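# Seat the L-shaped part flat in its matching pocket

## Task

Place the L-shaped part so that it lies flat, fully down at the floor of the pocket whose shape matches it.

## Robot and tools

Robot: two arms in a physics simulation. left_arm carries a left hand and has its base at (+0.019, +0.349, 0) m. right_arm carries a right hand and has its base at (-0.046, -0.253, 0) m. Both bases are turned almost not at all about z. A two-camera stand sits behind the arms. A loose object may occasionally get nudged by the scene itself.

Frame: every pose, velocity and target is in the scene frame. Its origin is at table-top height, halfway between the nominal bases. +z is up, +x points out over the table, and left_arm is on the +y side. Image sides do not match arm names.

Hand point: a point fixed to the palm, about 0.05 m in front of it and 0.15 m from the wrist flange along the fingers. Its +z runs along straight fingers and +y leaves the palm. On the right hand +x points away from the thumb; on the left hand +x points toward the thumb. Straight fingertips reach 0.06 to 0.07 m past the point, about 0.06 m behind it along -y. A wrist bracket on the little-finger side can strike things.

A row is 28 numbers, each in [-1, 1], always for both arms. The order is: left dx, dy, dz, rx, ry, rz; left little, ring, middle, index, thumb_bend, thumb_turn; left force_limit, speed; then the same 14 for the right arm. The six pose numbers are an offset, not a pose. They count from that arm's Hand target as it stood when the action or move began, along scene axes, turning about the Hand target position. 1.0 equals 0.6 m or 180 degrees, and rx, ry, rz form a single rotation vector. Every row in one action counts from that same starting Hand target, so sending the same offset again moves the arm further. Sending all six as 0 asks again for the current Hand target.

Hand motor numbers are absolute targets: -1 open or straight, +1 closed. thumb_turn -1 puts the thumb beside the palm, +1 puts it opposite the fingers. force_limit maps -1..+1 to about 0..10 N at the fingertip (0..15 N for the two thumb motors). speed rises from near zero at -1 to full at +0.48 and stays full above that. For a soft grip close at speed -0.94 or below. Alternatively write grasp numbers a, b, c in the first three motor places and exactly 0 in the last three: (0, 0, 0) is the fully open hand, c = 1 swings the thumb in front of the palm, a curls index and middle and bends the thumb, b curls ring and little. With the thumb in front, the hand holds objects about 0.035 to 0.065 m thick. To keep a hand unchanged, resend the eight numbers last carried out for it, not its readings.

Tools:
execute_actions(actions, cameras): actions is a list of actions, each a list of up to 15 rows, one row per 1/30 s. A short action repeats its final row to fill 15 steps. Images return only when actions is empty or cameras names some.
move(target, speed, blend, blocking, cameras): target is one row or a list of up to 15 rows; every row is an offset from the same starting Hand targets, not from the previous row. speed is path top speed in m/s, 0.002 to 4.3, default 0.25 (turns up to twice that in rad/s), one value or one per target. blend is a corner radius in m; 0 stops at each target. blocking=false returns after about 0.5 s while the move continues. Paths are straight, do not avoid obstacles, and last at most 10 s. Do not route a hand close past its own base.
wait(seconds): 0 to 10 s, arms hold their last command.
stop(): brakes a running move.
zoom_image(camera, region): camera is cam_high, cam_left_wrist or cam_right_wrist; region [x0, y0, x1, y1] in that image's pixels, at most 504 by 504.
show_instructions(): shows the reference pages.
finished_scene(scene): ends the scene for good; scene is 1.

Results: end_effector_position (m) and end_effector_quat_wxyz per arm in scene frame; Hand target, the base for the next offsets; joint positions, velocities and torques; hand_measured, hand_stopped_by (moving, target, force, stalled, fault) and hand_load_n, six values each in motor order. A load near 0 on a closed hand means the grip was lost. A move adds a 'move:' line with its ending (done, off_target, moving, held, fault) and limits (paced means the pose was clipped, held means steps were withheld). Hands often rest 1 to 3 cm short of, usually below, the command; resend the gap as an offset. Commanded orientation is clipped to within 40 degrees of the measured one at each step.

Cameras: cam_high 672x504 fixed, cam_left_wrist and cam_right_wrist 616x616 fisheye on the wrists.

Avoid: dropping the part or letting it go while moving; anything falling or left off the table (fails); hard hits on fixed or heavy things; fast contacts and targets set deep past a contact; any touch or squeeze between the two arms or hands; overloading fingers; holding loads or stretched poses too long, which overheats motors and can make an arm collapse.

Each tool is called as name(argument=value, ...), one argument or row to a line, values as JSON.

Reference images:

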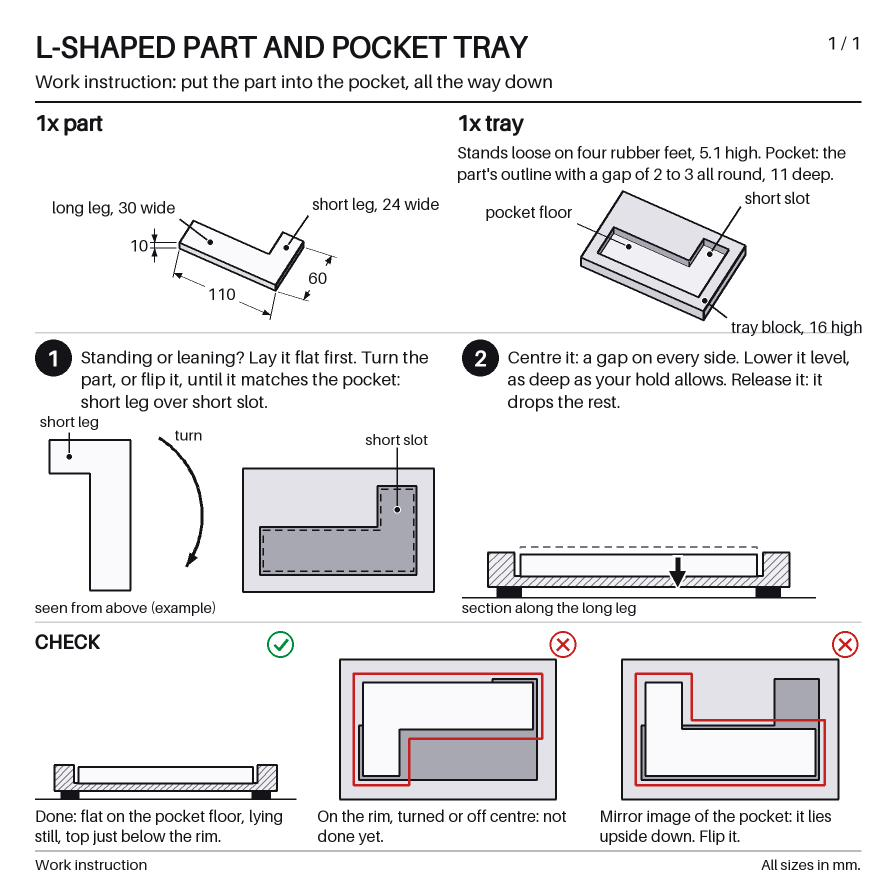

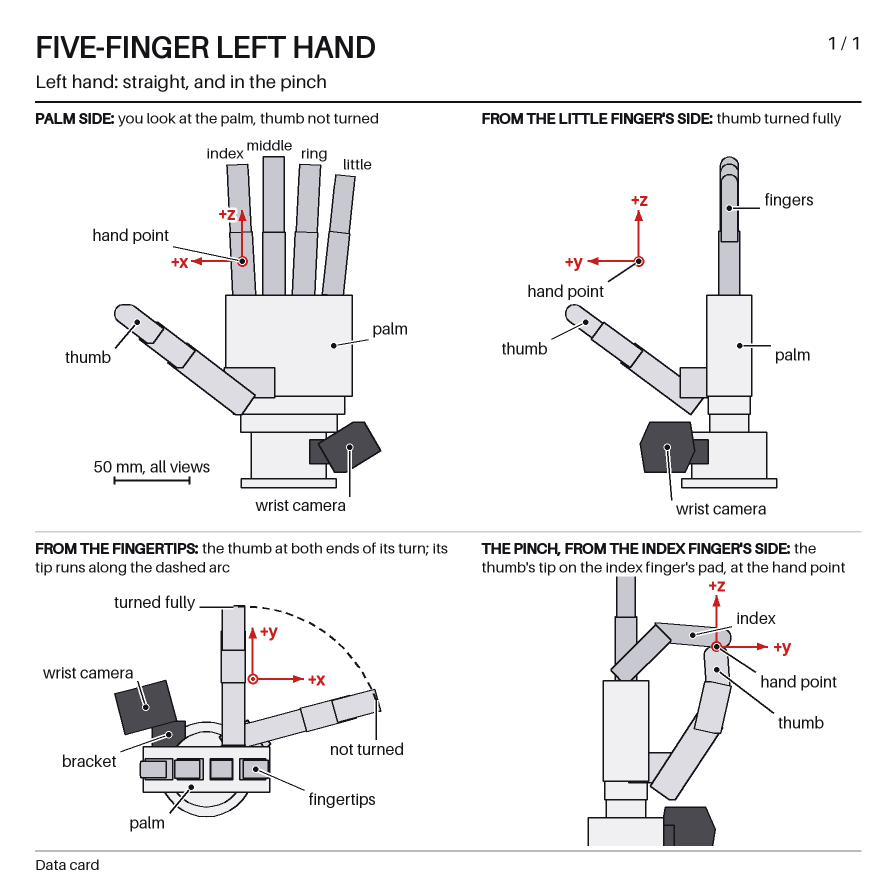

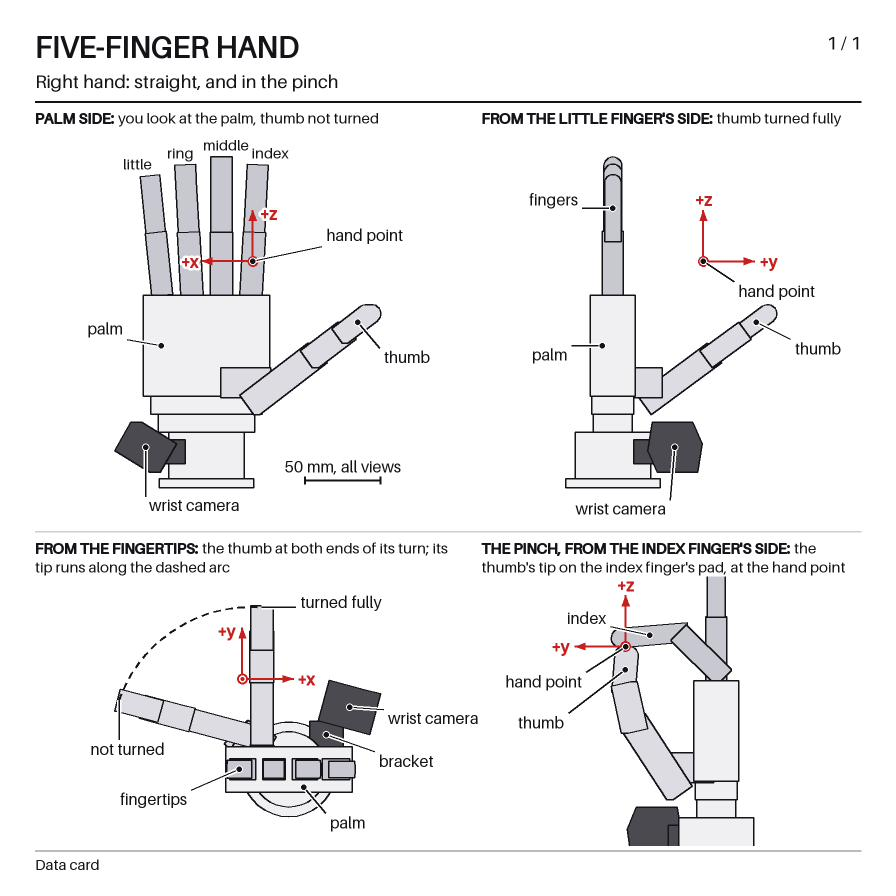

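## Session

execute_actions(
  actions=[],
  cameras=["all"],
)

Scene clock: 0.00 s.
left_arm: end_effector_position=(+0.0113, -0.0512, +0.1617) hand_measured=(-1.000, -1.000, -1.000, -1.000, -1.000, -1.000) hand_load_n=(+0.0, +0.0, +0.0, +0.0, +0.0, +0.0) hand_stopped_by=(target, target, target, target, target, target) hand_force_limit=0.00 hand_speed=-0.80 end_effector_quat_wxyz=(+0.298, +0.274, +0.839, -0.364) | right_arm: end_effector_position=(+0.2326, -0.5888, +0.1742) hand_measured=(-1.000, -1.000, -1.000, -1.000, -1.000, -1.000) hand_load_n=(+0.0, +0.0, +0.0, +0.0, +0.0, +0.0) hand_stopped_by=(target, target, target, target, target, target) hand_force_limit=0.00 hand_speed=-0.80 end_effector_quat_wxyz=(+0.062, +0.756, -0.416, +0.501)
Joint positions: left_arm=[-1.861 1.037 0.705 -0.37 -0.53 0.597] | right_arm=[-0.804 0.966 0.62 -0.178 -0.196 -1.303]
Joint velocities: within noise
Joint torques (N m): no reading
Heat: left arm: hottest waist 30 °C; right arm: hottest elbow 34 °C.
Hand target: left_arm +0.0118, -0.0644, +0.1851; +0.304, +0.261, +0.831, -0.386 | right_arm +0.2398, -0.6001, +0.2023; +0.071, +0.746, -0.405, +0.524

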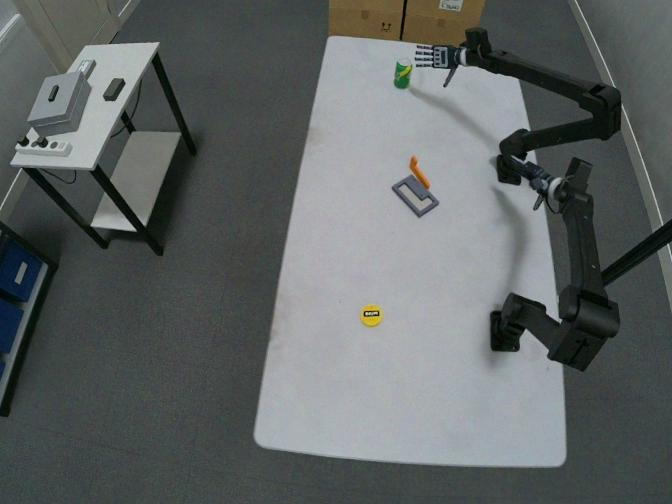

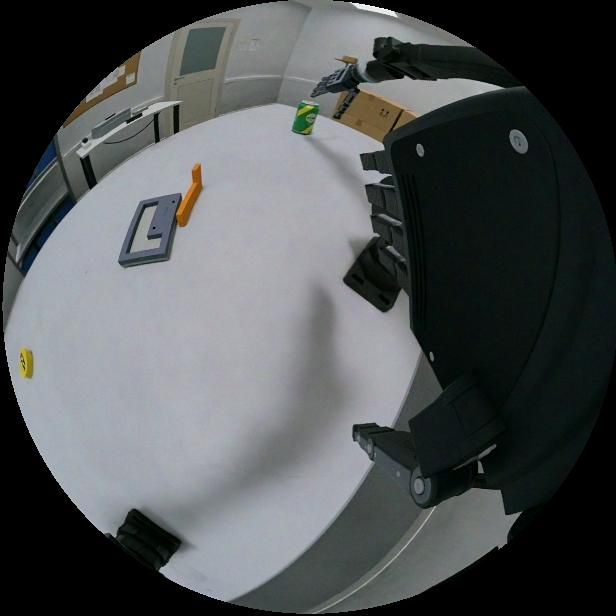

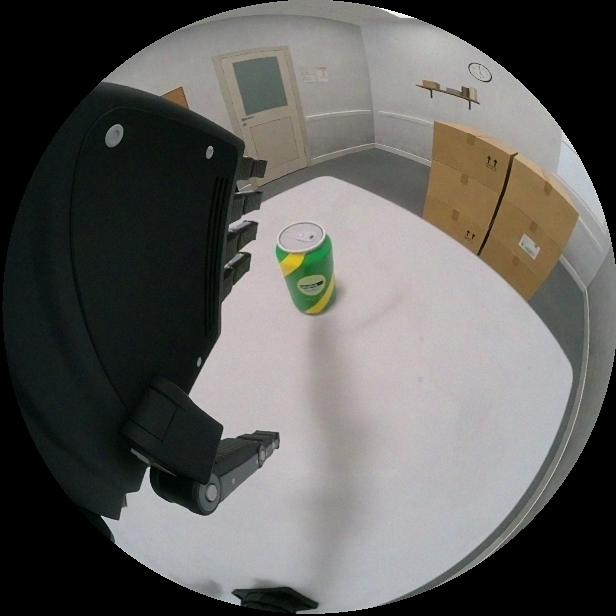

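zoom_image(
  camera="cam_high",
  region=[360, 130, 460, 230],
)

zoom_image(
  camera="cam_left_wrist",
  region=[100, 140, 240, 280],
)

Scaled by 5.040 from the camera's 672x504 image, which has a finer 960x720 frame.

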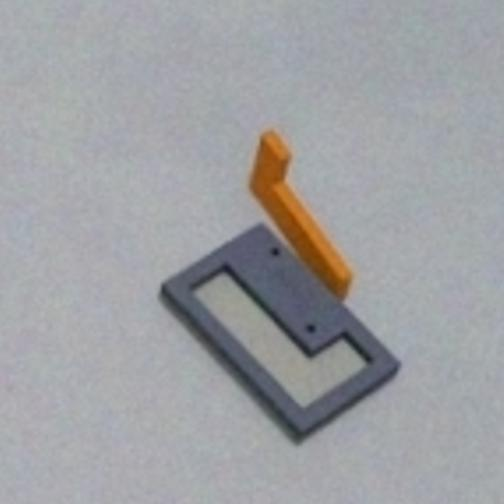

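Scaled by 3.600 from the camera's 616x616 image, which has a finer 880x880 frame.

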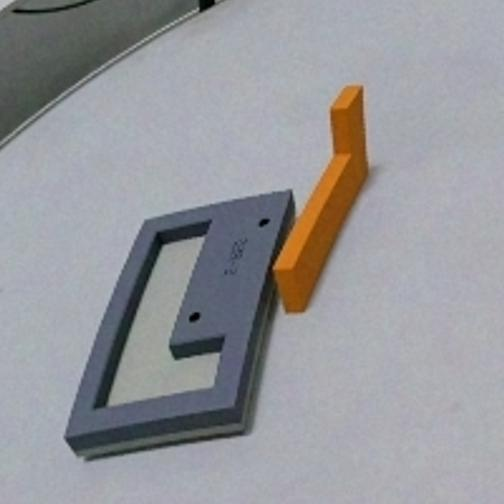

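zoom_image(
  camera="cam_left_wrist",
  region=[150, 150, 220, 220],
)

zoom_image(
  camera="cam_left_wrist",
  region=[160, 180, 210, 240],
)

zoom_image(
  camera="cam_high",
  region=[400, 145, 445, 190],
)

Scaled by 7.200 from the camera's 616x616 image, which has a finer 880x880 frame.

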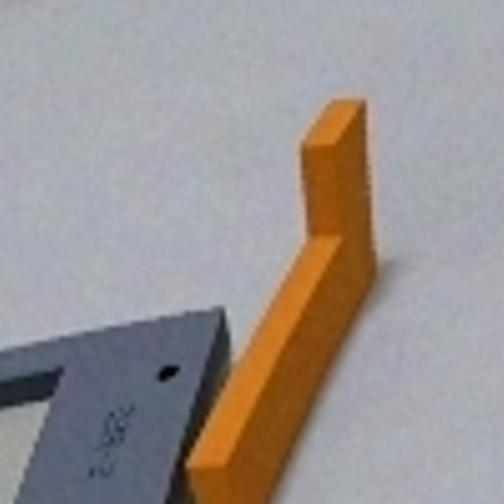

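Scaled by 8.400 from the camera's 616x616 image, which has a finer 880x880 frame.

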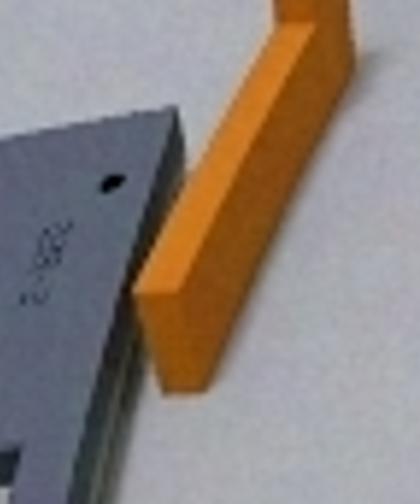

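Scaled by 11.200 from the camera's 672x504 image, which has a finer 960x720 frame.

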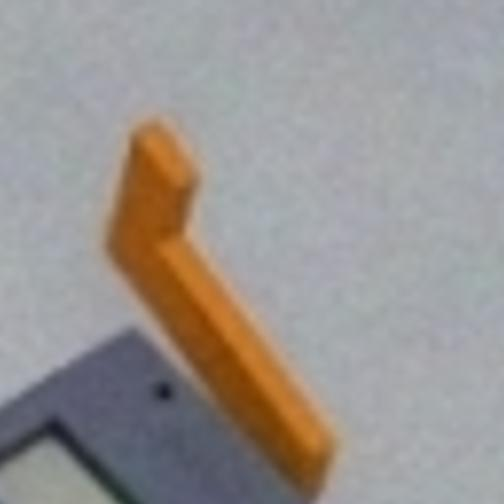

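move(
  target=[
    [0.23,-0.06,0.16,-0.11,0.13,0.384,1,1,0.05,0.0,-1,1,0,0, 0,0,0,0,0,0,-1,-1,-1,-1,-1,-1,0,-0.8],
    [0.537,-0.2143,0.0,-0.2189,0.2628,0.7678,1,1,0.05,0.0,-1,1,0,0, 0,0,0,0,0,0,-1,-1,-1,-1,-1,-1,0,-0.8],
  ],
  blend=[0.05,0],
  speed=0.35,
  cameras=["all"],
)

Scene clock: 446.23 s.
left_arm: end_effector_position=(+0.3279, -0.1794, +0.1629) hand_measured=(+1.000, +1.000, +0.050, +0.000, -1.000, +1.000) hand_load_n=(+0.0, +0.0, +0.0, +0.0, +0.0, +0.0) hand_stopped_by=(target, target, target, target, target, target) hand_force_limit=0.00 hand_speed=0.00 end_effector_quat_wxyz=(-0.242, +0.861, -0.437, +0.099) | right_arm: end_effector_position=(+0.2326, -0.5888, +0.1742) hand_measured=(-1.000, -1.000, -1.000, -1.000, -1.000, -1.000) hand_load_n=(+0.0, +0.0, +0.0, +0.0, +0.0, +0.0) hand_stopped_by=(target, target, target, target, target, target) hand_force_limit=0.00 hand_speed=-0.80 end_effector_quat_wxyz=(+0.062, +0.756, -0.416, +0.501)
Joint positions: left_arm=[-1.128 1.955 1.9 -1.667 -0.509 -1.791] | right_arm=[-0.804 0.966 0.62 -0.178 -0.196 -1.303]
Joint torques (N m): left_arm=[-0.09 -14.86 12.21 -0.36 0.01 -0.03] | right_arm=[0.56 -5.54 12.97 2.39 -0.05 -0.09]
Heat: left arm: hottest elbow 39 °C; right arm: hottest elbow 44 °C.
Hand target: left_arm +0.3340, -0.1930, +0.1851; -0.230, +0.864, -0.432, +0.115 | right_arm +0.2398, -0.6001, +0.2023; +0.071, +0.746, -0.405, +0.524
Off the commanded pose: left_arm 0.027 m, 2 deg | right_arm 0.031 m, 3 deg.
move: off_target (left_arm, right_arm)
camera_calibration:
cam_left_wrist: T_world_to_cam=[[0.838854, 0.26018, 0.478153, -0.307546], [0.132837, -0.949667, 0.283703, -0.257657], [0.5279, -0.174469, -0.831193, 0.0398703], [0, 0, 0, 1]] pos_world=[0.271165, -0.157715, 0.253292]

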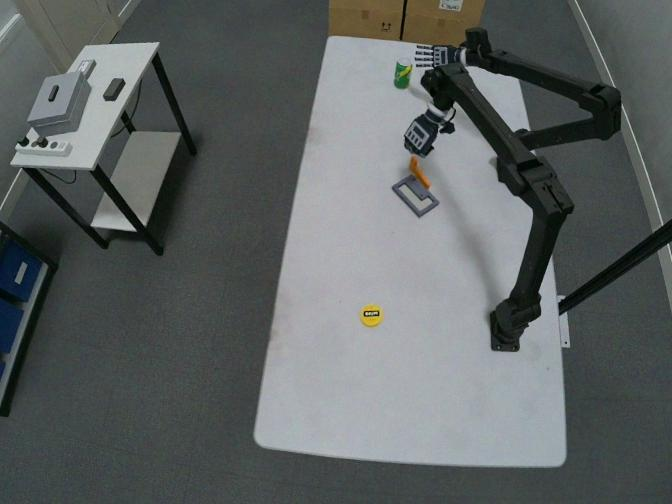

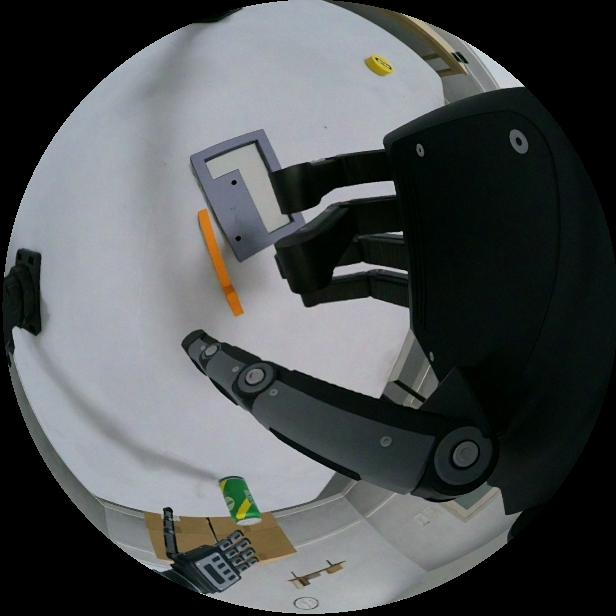

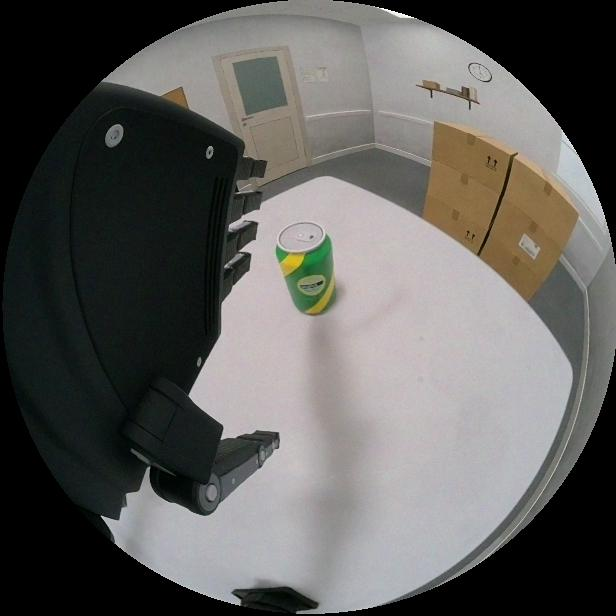

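zoom_image(
  camera="cam_left_wrist",
  region=[160, 190, 320, 350],
)

zoom_image(
  camera="cam_high",
  region=[380, 100, 480, 200],
)

Scaled by 3.150 from the camera's 616x616 image, which has a finer 880x880 frame.

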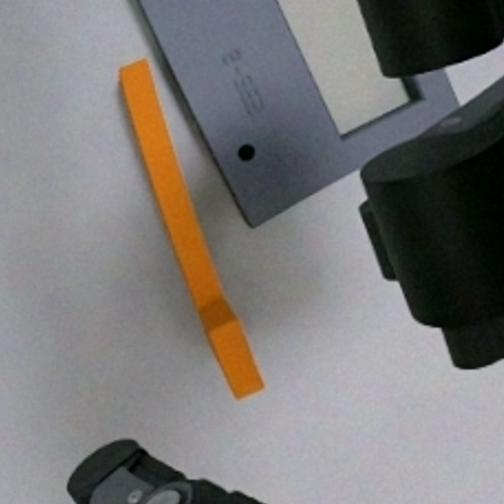

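Scaled by 5.040 from the camera's 672x504 image, which has a finer 960x720 frame.

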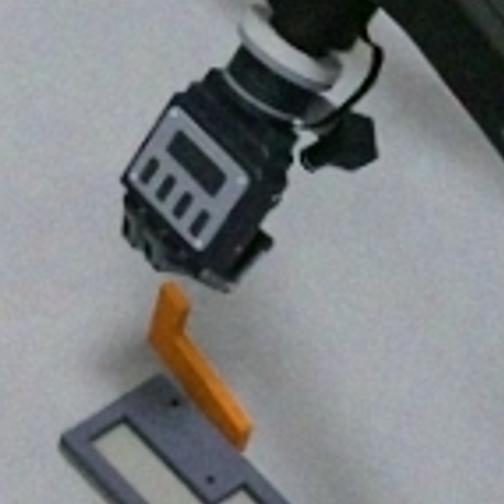

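move(
  target=[0.0108,-0.0525,-0.1133,0,0,-0.022,1,1,0.05,0.0,-1,1,0,0, 0,0,0,0,0,0,-1,-1,-1,-1,-1,-1,0,-0.8],
  speed=0.15,
  cameras=["cam_high","cam_left_wrist"],
)

zoom_image(
  camera="cam_left_wrist",
  region=[140, 150, 390, 400],
)

zoom_image(
  camera="cam_high",
  region=[385, 115, 455, 185],
)

Scene clock: 498.43 s.
left_arm: end_effector_position=(+0.3393, -0.2070, +0.1006) hand_measured=(+1.000, +1.000, +0.050, +0.000, -1.000, +1.000) hand_load_n=(+0.0, +0.0, +0.0, +0.0, +0.0, +0.0) hand_stopped_by=(target, target, target, target, target, target) hand_force_limit=0.00 hand_speed=0.00 end_effector_quat_wxyz=(-0.240, +0.852, -0.455, +0.099) | right_arm: end_effector_position=(+0.2326, -0.5888, +0.1742) hand_measured=(-1.000, -1.000, -1.000, -1.000, -1.000, -1.000) hand_load_n=(+0.0, +0.0, +0.0, +0.0, +0.0, +0.0) hand_stopped_by=(target, target, target, target, target, target) hand_force_limit=0.00 hand_speed=-0.80 end_effector_quat_wxyz=(+0.062, +0.756, -0.416, +0.501)
Joint positions: left_arm=[-1.128 2.058 1.9 -1.549 -0.509 -1.745] | right_arm=[-0.804 0.966 0.62 -0.178 -0.196 -1.303]
Joint torques (N m): left_arm=[-0.79 -16.62 9.78 0.55 -0.23 0.15] | right_arm=[0.38 -5.48 13.11 2.29 -0.04 -0.07]
Heat: left arm: hottest elbow 39 °C; right arm: hottest elbow 44 °C.
Hand target: left_arm +0.3405, -0.2245, +0.1171; -0.226, +0.849, -0.461, +0.123 | right_arm +0.2398, -0.6001, +0.2023; +0.071, +0.746, -0.405, +0.524
Off the commanded pose: left_arm 0.024 m, 3 deg | right_arm 0.031 m, 3 deg.
move: off_target (left_arm, right_arm)
camera_calibration:
cam_left_wrist: T_world_to_cam=[[0.85239, 0.224671, 0.47218, -0.29149], [0.0972357, -0.955345, 0.279036, -0.256293], [0.513786, -0.191935, -0.836173, -0.0210274], [0, 0, 0, 1]] pos_world=[0.284188, -0.183395, 0.191568]
Images, in order (width x height): cam_high 672x504, cam_left_wrist 616x616.

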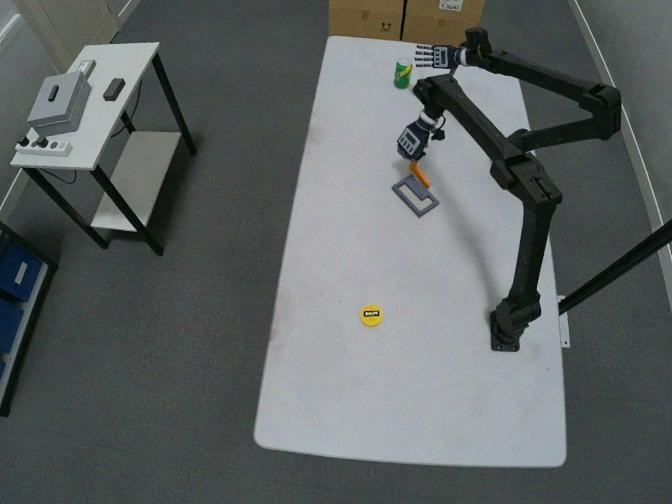

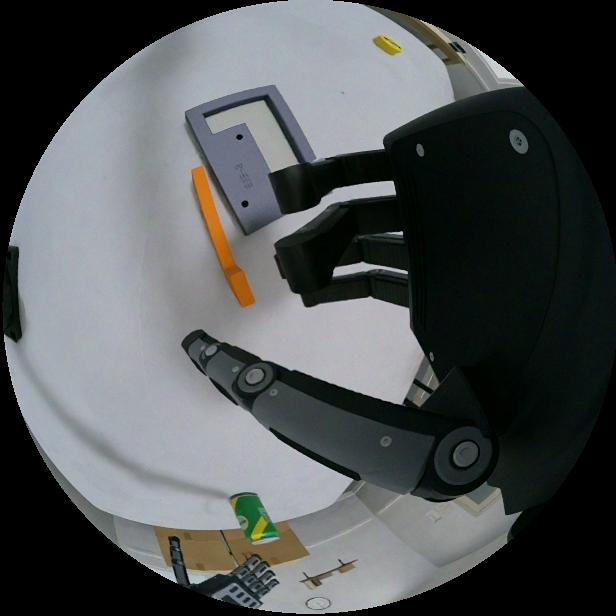

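Scaled by 2.016 from the camera's 616x616 image, which has a finer 880x880 frame.

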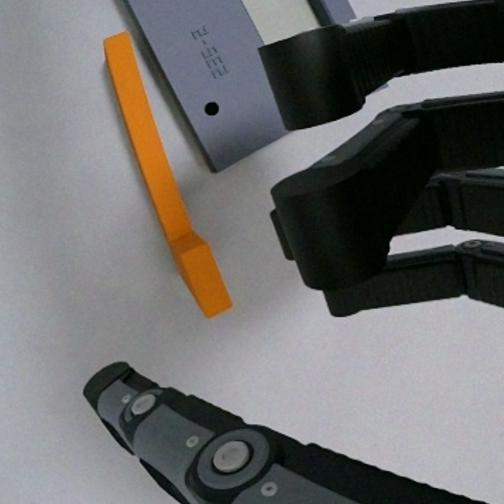

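Scaled by 7.200 from the camera's 672x504 image, which has a finer 960x720 frame.

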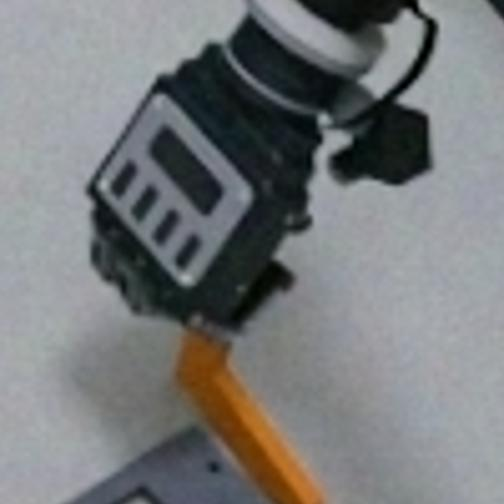

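move(
  target=[0.001,-0.004,-0.065,0,0,-0.006,1,1,0.05,0.0,-1,1,0,0, 0,0,0,0,0,0,-1,-1,-1,-1,-1,-1,0,-0.8],
  speed=0.12,
  cameras=["cam_high","cam_left_wrist"],
)

zoom_image(
  camera="cam_left_wrist",
  region=[140, 150, 390, 400],
)

zoom_image(
  camera="cam_high",
  region=[385, 115, 455, 185],
)

Scene clock: 539.20 s.
left_arm: end_effector_position=(+0.3443, -0.2192, +0.0771) hand_measured=(+1.000, +1.000, +0.050, +0.000, -1.000, +1.000) hand_load_n=(+0.5, +0.0, +0.0, +0.0, +0.0, +0.0) hand_stopped_by=(target, target, target, target, target, target) hand_force_limit=0.00 hand_speed=0.00 end_effector_quat_wxyz=(-0.227, +0.851, -0.460, +0.115) | right_arm: end_effector_position=(+0.2326, -0.5888, +0.1742) hand_measured=(-1.000, -1.000, -1.000, -1.000, -1.000, -1.000) hand_load_n=(+0.0, +0.0, +0.0, +0.0, +0.0, +0.0) hand_stopped_by=(target, target, target, target, target, target) hand_force_limit=0.00 hand_speed=-0.80 end_effector_quat_wxyz=(+0.062, +0.756, -0.416, +0.501)
Joint positions: left_arm=[-1.128 2.074 1.865 -1.449 -0.509 -1.724] | right_arm=[-0.804 0.966 0.62 -0.178 -0.196 -1.303]
Joint torques (N m): left_arm=[-0.67 -16.32 7.2 0.8 -0.27 0.15] | right_arm=[0.67 -5.48 13.03 2.47 -0.06 -0.11]
Heat: left arm: hottest elbow 38 °C; right arm: hottest elbow 45 °C.
Hand target: left_arm +0.3411, -0.2269, +0.0781; -0.225, +0.845, -0.469, +0.125 | right_arm +0.2398, -0.6001, +0.2023; +0.071, +0.746, -0.405, +0.524
Off the commanded pose: left_arm 0.008 m, 2 deg | right_arm 0.031 m, 3 deg.
move: off_target (right_arm)
camera_calibration:
cam_left_wrist: T_world_to_cam=[[0.849858, 0.225112, 0.476514, -0.281328], [0.0753446, -0.946792, 0.312902, -0.25511], [0.521598, -0.23002, -0.8216, -0.0577385], [0, 0, 0, 1]] pos_world=[0.288426, -0.191487, 0.166443]
Images, in order (width x height): cam_high 672x504, cam_left_wrist 616x616.

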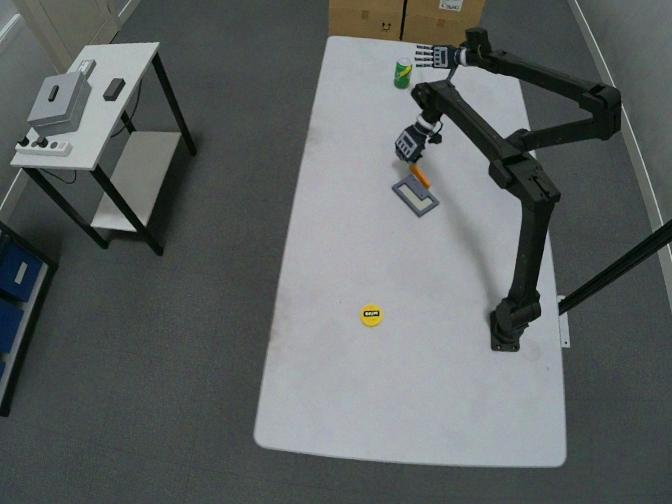

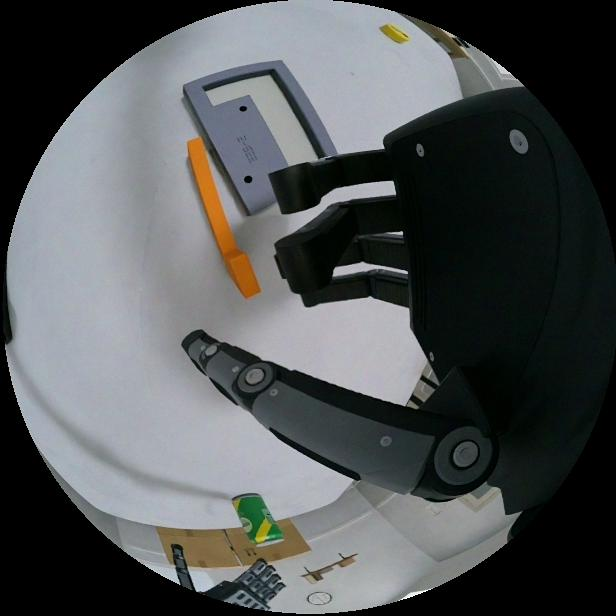

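Scaled by 2.016 from the camera's 616x616 image, which has a finer 880x880 frame.

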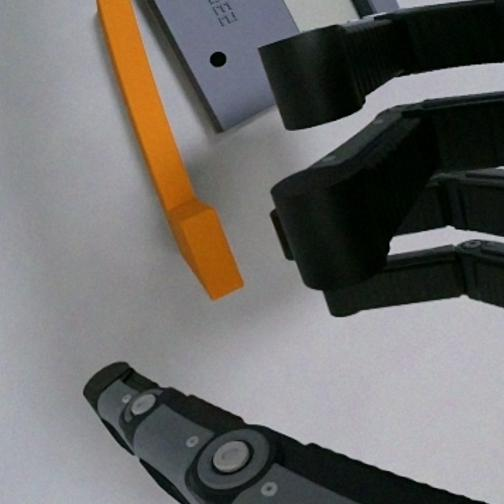

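Scaled by 7.200 from the camera's 672x504 image, which has a finer 960x720 frame.

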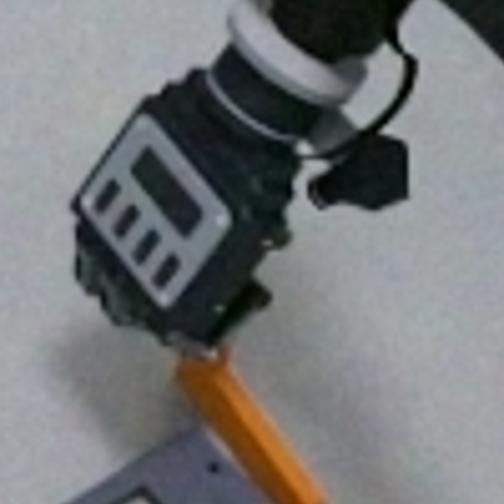

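move(
  target=[-0.008,0.0095,-0.034,0,0,0,1,1,0.05,0.0,-1,1,0,0, 0,0,0,0,0,0,-1,-1,-1,-1,-1,-1,0,-0.8],
  speed=0.12,
  cameras=["cam_left_wrist"],
)

zoom_image(
  camera="cam_left_wrist",
  region=[140, 150, 390, 400],
)

Scene clock: 559.77 s.
left_arm: end_effector_position=(+0.3411, -0.2126, +0.0537) hand_measured=(+1.000, +1.000, +0.050, +0.000, -1.000, +1.000) hand_load_n=(+0.0, +0.0, +0.0, +0.0, +0.0, +0.0) hand_stopped_by=(target, target, target, target, target, target) hand_force_limit=0.00 hand_speed=0.00 end_effector_quat_wxyz=(-0.229, +0.850, -0.460, +0.113) | right_arm: end_effector_position=(+0.2326, -0.5888, +0.1742) hand_measured=(-1.000, -1.000, -1.000, -1.000, -1.000, -1.000) hand_load_n=(-0.5, +0.0, +0.0, -0.5, +0.0, +0.0) hand_stopped_by=(target, target, target, target, target, target) hand_force_limit=0.00 hand_speed=-0.80 end_effector_quat_wxyz=(+0.062, +0.756, -0.416, +0.501)
Joint positions: left_arm=[-1.128 2.074 1.802 -1.392 -0.509 -1.724] | right_arm=[-0.804 0.966 0.62 -0.178 -0.196 -1.303]
Joint torques (N m): left_arm=[-1.03 -16.26 6.8 0.68 -0.28 0.11] | right_arm=[0.32 -5.77 13.09 2.4 -0.02 -0.08]
Heat: left arm: hottest elbow 38 °C; right arm: hottest elbow 45 °C.
Hand target: left_arm +0.3363, -0.2212, +0.0577; -0.225, +0.845, -0.469, +0.125 | right_arm +0.2398, -0.6001, +0.2023; +0.071, +0.746, -0.405, +0.524
Off the commanded pose: left_arm 0.011 m, 2 deg | right_arm 0.031 m, 3 deg.
move: off_target (left_arm, right_arm)
camera_calibration:
cam_left_wrist: T_world_to_cam=[[0.851135, 0.222516, 0.475453, -0.269827], [0.0761912, -0.94849, 0.307508, -0.241637], [0.519388, -0.225505, -0.824247, -0.0719025], [0, 0, 0, 1]] pos_world=[0.285415, -0.185364, 0.14333]
Images, in order (width x height): cam_left_wrist 616x616.

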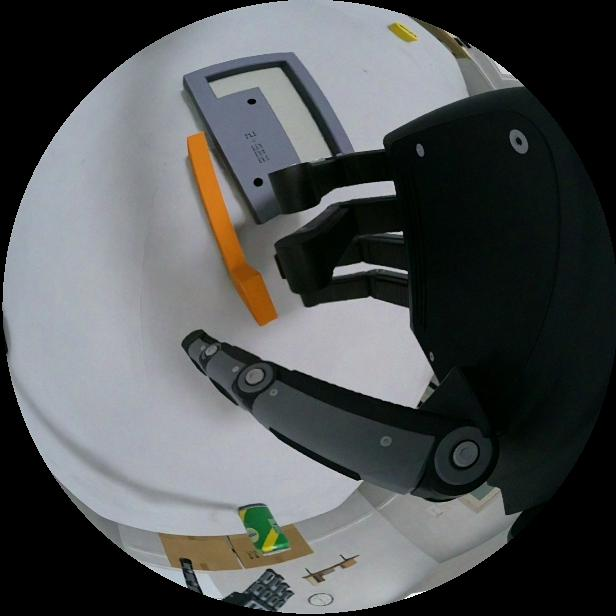

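Scaled by 2.016 from the camera's 616x616 image, which has a finer 880x880 frame.

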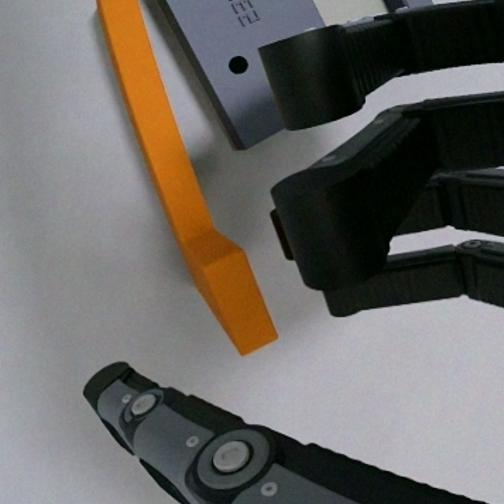

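move(
  target=[-0.002,0.005,-0.026,0,0,0,1,1,0.05,0.0,-1,1,0,0, 0,0,0,0,0,0,-1,-1,-1,-1,-1,-1,0,-0.8],
  speed=0.1,
  cameras=["cam_left_wrist"],
)

zoom_image(
  camera="cam_left_wrist",
  region=[140, 150, 390, 400],
)

Scene clock: 572.60 s.
left_arm: end_effector_position=(+0.3397, -0.2097, +0.0403) hand_measured=(+1.000, +1.000, +0.050, +0.000, -1.000, +1.000) hand_load_n=(+0.5, +0.0, +0.0, +0.0, +0.0, +0.0) hand_stopped_by=(target, target, target, target, target, target) hand_force_limit=0.00 hand_speed=0.00 end_effector_quat_wxyz=(-0.228, +0.850, -0.460, +0.114) | right_arm: end_effector_position=(+0.2326, -0.5888, +0.1742) hand_measured=(-1.000, -1.000, -1.000, -1.000, -1.000, -1.000) hand_load_n=(+0.0, +0.0, +0.0, +0.0, +0.0, +0.0) hand_stopped_by=(target, target, target, target, target, target) hand_force_limit=0.00 hand_speed=-0.80 end_effector_quat_wxyz=(+0.062, +0.756, -0.416, +0.501)
Joint positions: left_arm=[-1.128 2.074 1.765 -1.352 -0.509 -1.724] | right_arm=[-0.804 0.966 0.62 -0.178 -0.196 -1.303]
Joint torques (N m): left_arm=[-1.38 -16.5 6.79 0.75 -0.28 0.11] | right_arm=[0.5 -5.6 13.08 2.33 -0.04 -0.08]
Heat: left arm: hottest elbow 37 °C; right arm: hottest elbow 45 °C.
Hand target: left_arm +0.3351, -0.2182, +0.0421; -0.225, +0.845, -0.469, +0.125 | right_arm +0.2398, -0.6001, +0.2023; +0.071, +0.746, -0.405, +0.524
Off the commanded pose: left_arm 0.010 m, 2 deg | right_arm 0.031 m, 3 deg.
move: off_target (right_arm)
camera_calibration:
cam_left_wrist: T_world_to_cam=[[0.850493, 0.223775, 0.476011, -0.262462], [0.0756999, -0.94764, 0.310237, -0.234379], [0.520511, -0.22782, -0.822901, -0.0825267], [0, 0, 0, 1]] pos_world=[0.283921, -0.182176, 0.129737]
Images, in order (width x height): cam_left_wrist 616x616.

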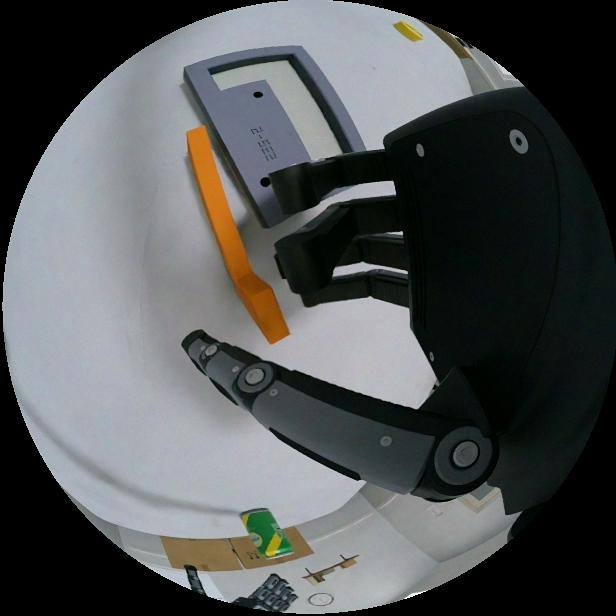

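Scaled by 2.016 from the camera's 616x616 image, which has a finer 880x880 frame.

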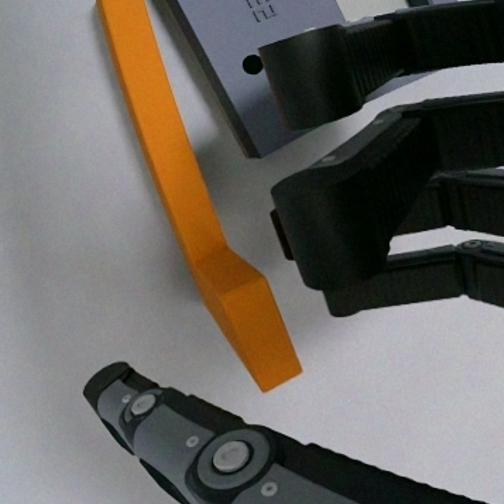

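move(
  target=[-0.008,-0.005,-0.0135,0,0,0,1,1,0.05,0.0,-1,1,0,0, 0,0,0,0,0,0,-1,-1,-1,-1,-1,-1,0,-0.8],
  speed=0.1,
  cameras=["cam_left_wrist"],
)

zoom_image(
  camera="cam_left_wrist",
  region=[180, 200, 360, 380],
)

Scene clock: 587.77 s.
left_arm: end_effector_position=(+0.3356, -0.2125, +0.0372) hand_measured=(+1.000, +1.000, +0.050, +0.000, -1.000, +1.000) hand_load_n=(+0.0, +0.0, +0.0, -0.5, -0.5, +0.0) hand_stopped_by=(target, target, target, target, target, target) hand_force_limit=0.00 hand_speed=0.00 end_effector_quat_wxyz=(-0.227, +0.849, -0.463, +0.116) | right_arm: end_effector_position=(+0.2326, -0.5888, +0.1742) hand_measured=(-1.000, -1.000, -1.000, -1.000, -1.000, -1.000) hand_load_n=(+0.0, +0.0, +0.0, +0.0, +0.0, +0.0) hand_stopped_by=(target, target, target, target, target, target) hand_force_limit=0.00 hand_speed=-0.80 end_effector_quat_wxyz=(+0.062, +0.756, -0.416, +0.501)
Joint positions: left_arm=[-1.135 2.076 1.759 -1.341 -0.509 -1.724] | right_arm=[-0.804 0.966 0.62 -0.178 -0.196 -1.303]
Joint torques (N m): left_arm=[-1.2 -15.85 6.93 0.73 -0.24 0.03] | right_arm=[0.44 -5.48 13.08 2.43 0 -0.09]
Heat: left arm: hottest elbow 36 °C; right arm: hottest elbow 45 °C.
Hand target: left_arm +0.3303, -0.2212, +0.0340; -0.225, +0.845, -0.469, +0.125 | right_arm +0.2398, -0.6001, +0.2023; +0.071, +0.746, -0.405, +0.524
Off the commanded pose: left_arm 0.011 m, 1 deg | right_arm 0.031 m, 3 deg.
move: off_target (left_arm, right_arm)
camera_calibration:
cam_left_wrist: T_world_to_cam=[[0.851538, 0.218616, 0.476539, -0.258323], [0.0680931, -0.947335, 0.312921, -0.233226], [0.519852, -0.234015, -0.821578, -0.0847623], [0, 0, 0, 1]] pos_world=[0.279917, -0.184306, 0.126443]
Images, in order (width x height): cam_left_wrist 616x616.

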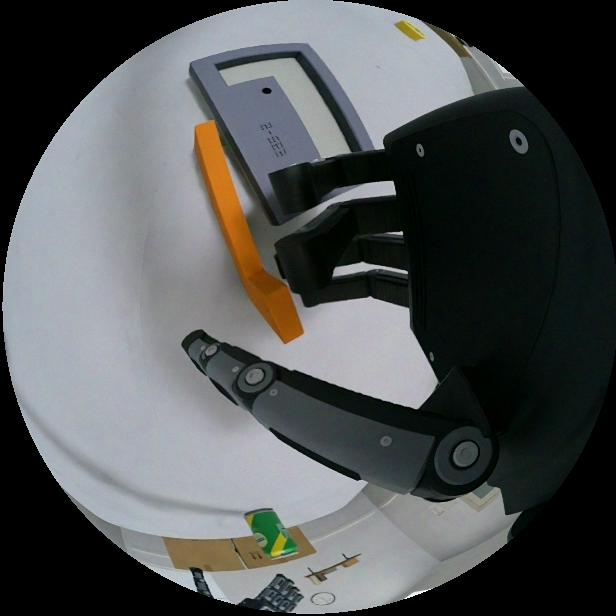

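Scaled by 2.800 from the camera's 616x616 image, which has a finer 880x880 frame.

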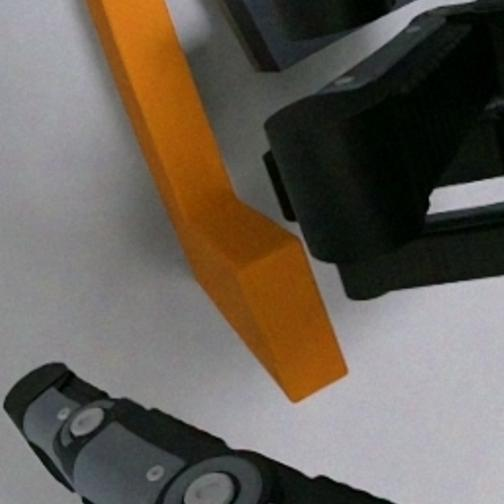

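execute_actions(
  actions=[
    [[0,0,0,0,0,0,1,1,0.12,0.12,-0.65,1,-0.5,0, 0,0,0,0,0,0,-1,-1,-1,-1,-1,-1,0,-0.8]],
    [[0,0,0,0,0,0,1,1,0.12,0.12,-0.65,1,-0.5,0, 0,0,0,0,0,0,-1,-1,-1,-1,-1,-1,0,-0.8]],
    [[0,0,0,0,0,0,1,1,0.7,0.7,-0.1,1,-0.5,-0.9, 0,0,0,0,0,0,-1,-1,-1,-1,-1,-1,0,-0.8]],
  ],
  cameras=["cam_high","cam_left_wrist"],
)

zoom_image(
  camera="cam_left_wrist",
  region=[180, 200, 360, 380],
)

Scene clock: 614.33 s.
left_arm: end_effector_position=(+0.3355, -0.2123, +0.0362) hand_measured=(+1.000, +1.000, +0.322, +0.510, -0.550, +1.000) hand_load_n=(+0.0, +0.0, +1.0, +3.0, +6.5, +0.0) hand_stopped_by=(target, target, force, force, force, target) hand_force_limit=-0.50 hand_speed=-0.90 end_effector_quat_wxyz=(-0.227, +0.849, -0.463, +0.116) | right_arm: end_effector_position=(+0.2326, -0.5888, +0.1742) hand_measured=(-1.000, -1.000, -1.000, -1.000, -1.000, -1.000) hand_load_n=(+0.0, +0.0, +0.0, +0.0, +0.0, +0.0) hand_stopped_by=(target, target, target, target, target, target) hand_force_limit=0.00 hand_speed=-0.80 end_effector_quat_wxyz=(+0.062, +0.756, -0.416, +0.501)
Joint positions: left_arm=[-1.135 2.077 1.759 -1.341 -0.509 -1.724] | right_arm=[-0.804 0.966 0.62 -0.178 -0.196 -1.303]
Joint torques (N m): left_arm=[-1.2 -15.79 6.87 0.72 -0.27 0.04] | right_arm=[-0.03 -5.48 13.16 2.43 -0.03 -0.1]
Heat: left arm: hottest elbow 35 °C; right arm: hottest elbow 45 °C.
Hand target: left_arm +0.3303, -0.2212, +0.0340; -0.225, +0.845, -0.469, +0.125 | right_arm +0.2398, -0.6001, +0.2023; +0.071, +0.746, -0.405, +0.524
Off the commanded pose: left_arm 0.011 m, 1 deg | right_arm 0.031 m, 3 deg.
Step readings (end_effector_position of left_arm | right_arm):
0: (+0.3356, -0.2125, +0.0372) | (+0.2326, -0.5888, +0.1742)
1: (+0.3356, -0.2125, +0.0372) | (+0.2326, -0.5888, +0.1742)
2: (+0.3356, -0.2125, +0.0372) | (+0.2326, -0.5888, +0.1742)
4: (+0.3356, -0.2125, +0.0372) | (+0.2326, -0.5888, +0.1742)
8: (+0.3356, -0.2125, +0.0372) | (+0.2326, -0.5888, +0.1742)
15: (+0.3356, -0.2125, +0.0372) | (+0.2326, -0.5888, +0.1742)
16: (+0.3356, -0.2125, +0.0372) | (+0.2326, -0.5888, +0.1742)
17: (+0.3356, -0.2125, +0.0372) | (+0.2326, -0.5888, +0.1742)
19: (+0.3356, -0.2125, +0.0372) | (+0.2326, -0.5888, +0.1742)
23: (+0.3356, -0.2125, +0.0372) | (+0.2326, -0.5888, +0.1742)
30: (+0.3356, -0.2125, +0.0372) | (+0.2326, -0.5888, +0.1742)
31: (+0.3356, -0.2125, +0.0372) | (+0.2326, -0.5888, +0.1742)
32: (+0.3356, -0.2125, +0.0372) | (+0.2326, -0.5888, +0.1742)
34: (+0.3356, -0.2125, +0.0372) | (+0.2326, -0.5888, +0.1742)
38: (+0.3356, -0.2125, +0.0372) | (+0.2326, -0.5888, +0.1742)
45: (+0.3356, -0.2125, +0.0372) | (+0.2326, -0.5888, +0.1742)
camera_calibration:
cam_left_wrist: T_world_to_cam=[[0.851865, 0.21793, 0.47627, -0.258075], [0.0682514, -0.94776, 0.311597, -0.232895], [0.519296, -0.232933, -0.822237, -0.0850637], [0, 0, 0, 1]] pos_world=[0.279914, -0.1843, 0.12554]
Images, in order (width x height): cam_high 672x504, cam_left_wrist 616x616.

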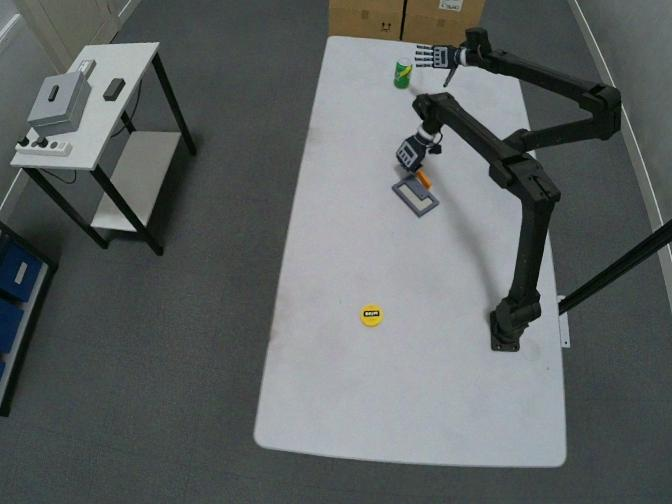

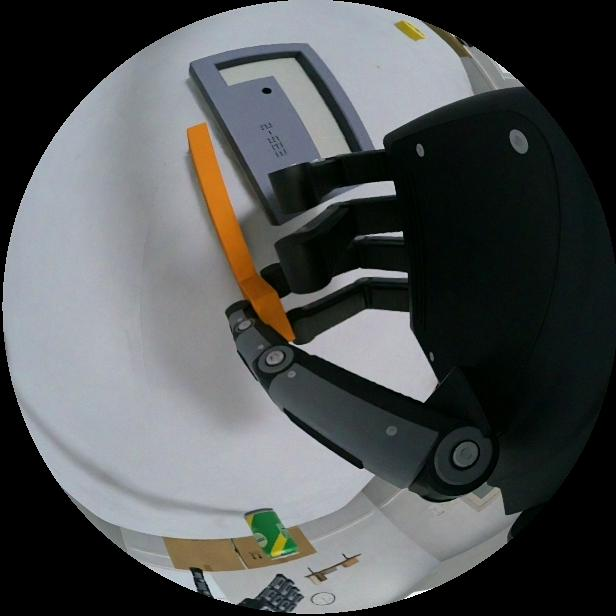

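Scaled by 2.800 from the camera's 616x616 image, which has a finer 880x880 frame.

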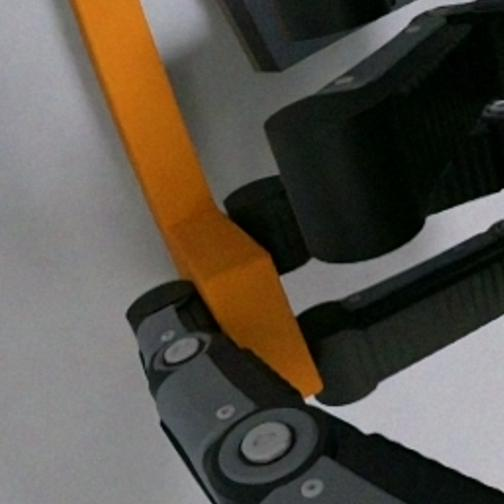

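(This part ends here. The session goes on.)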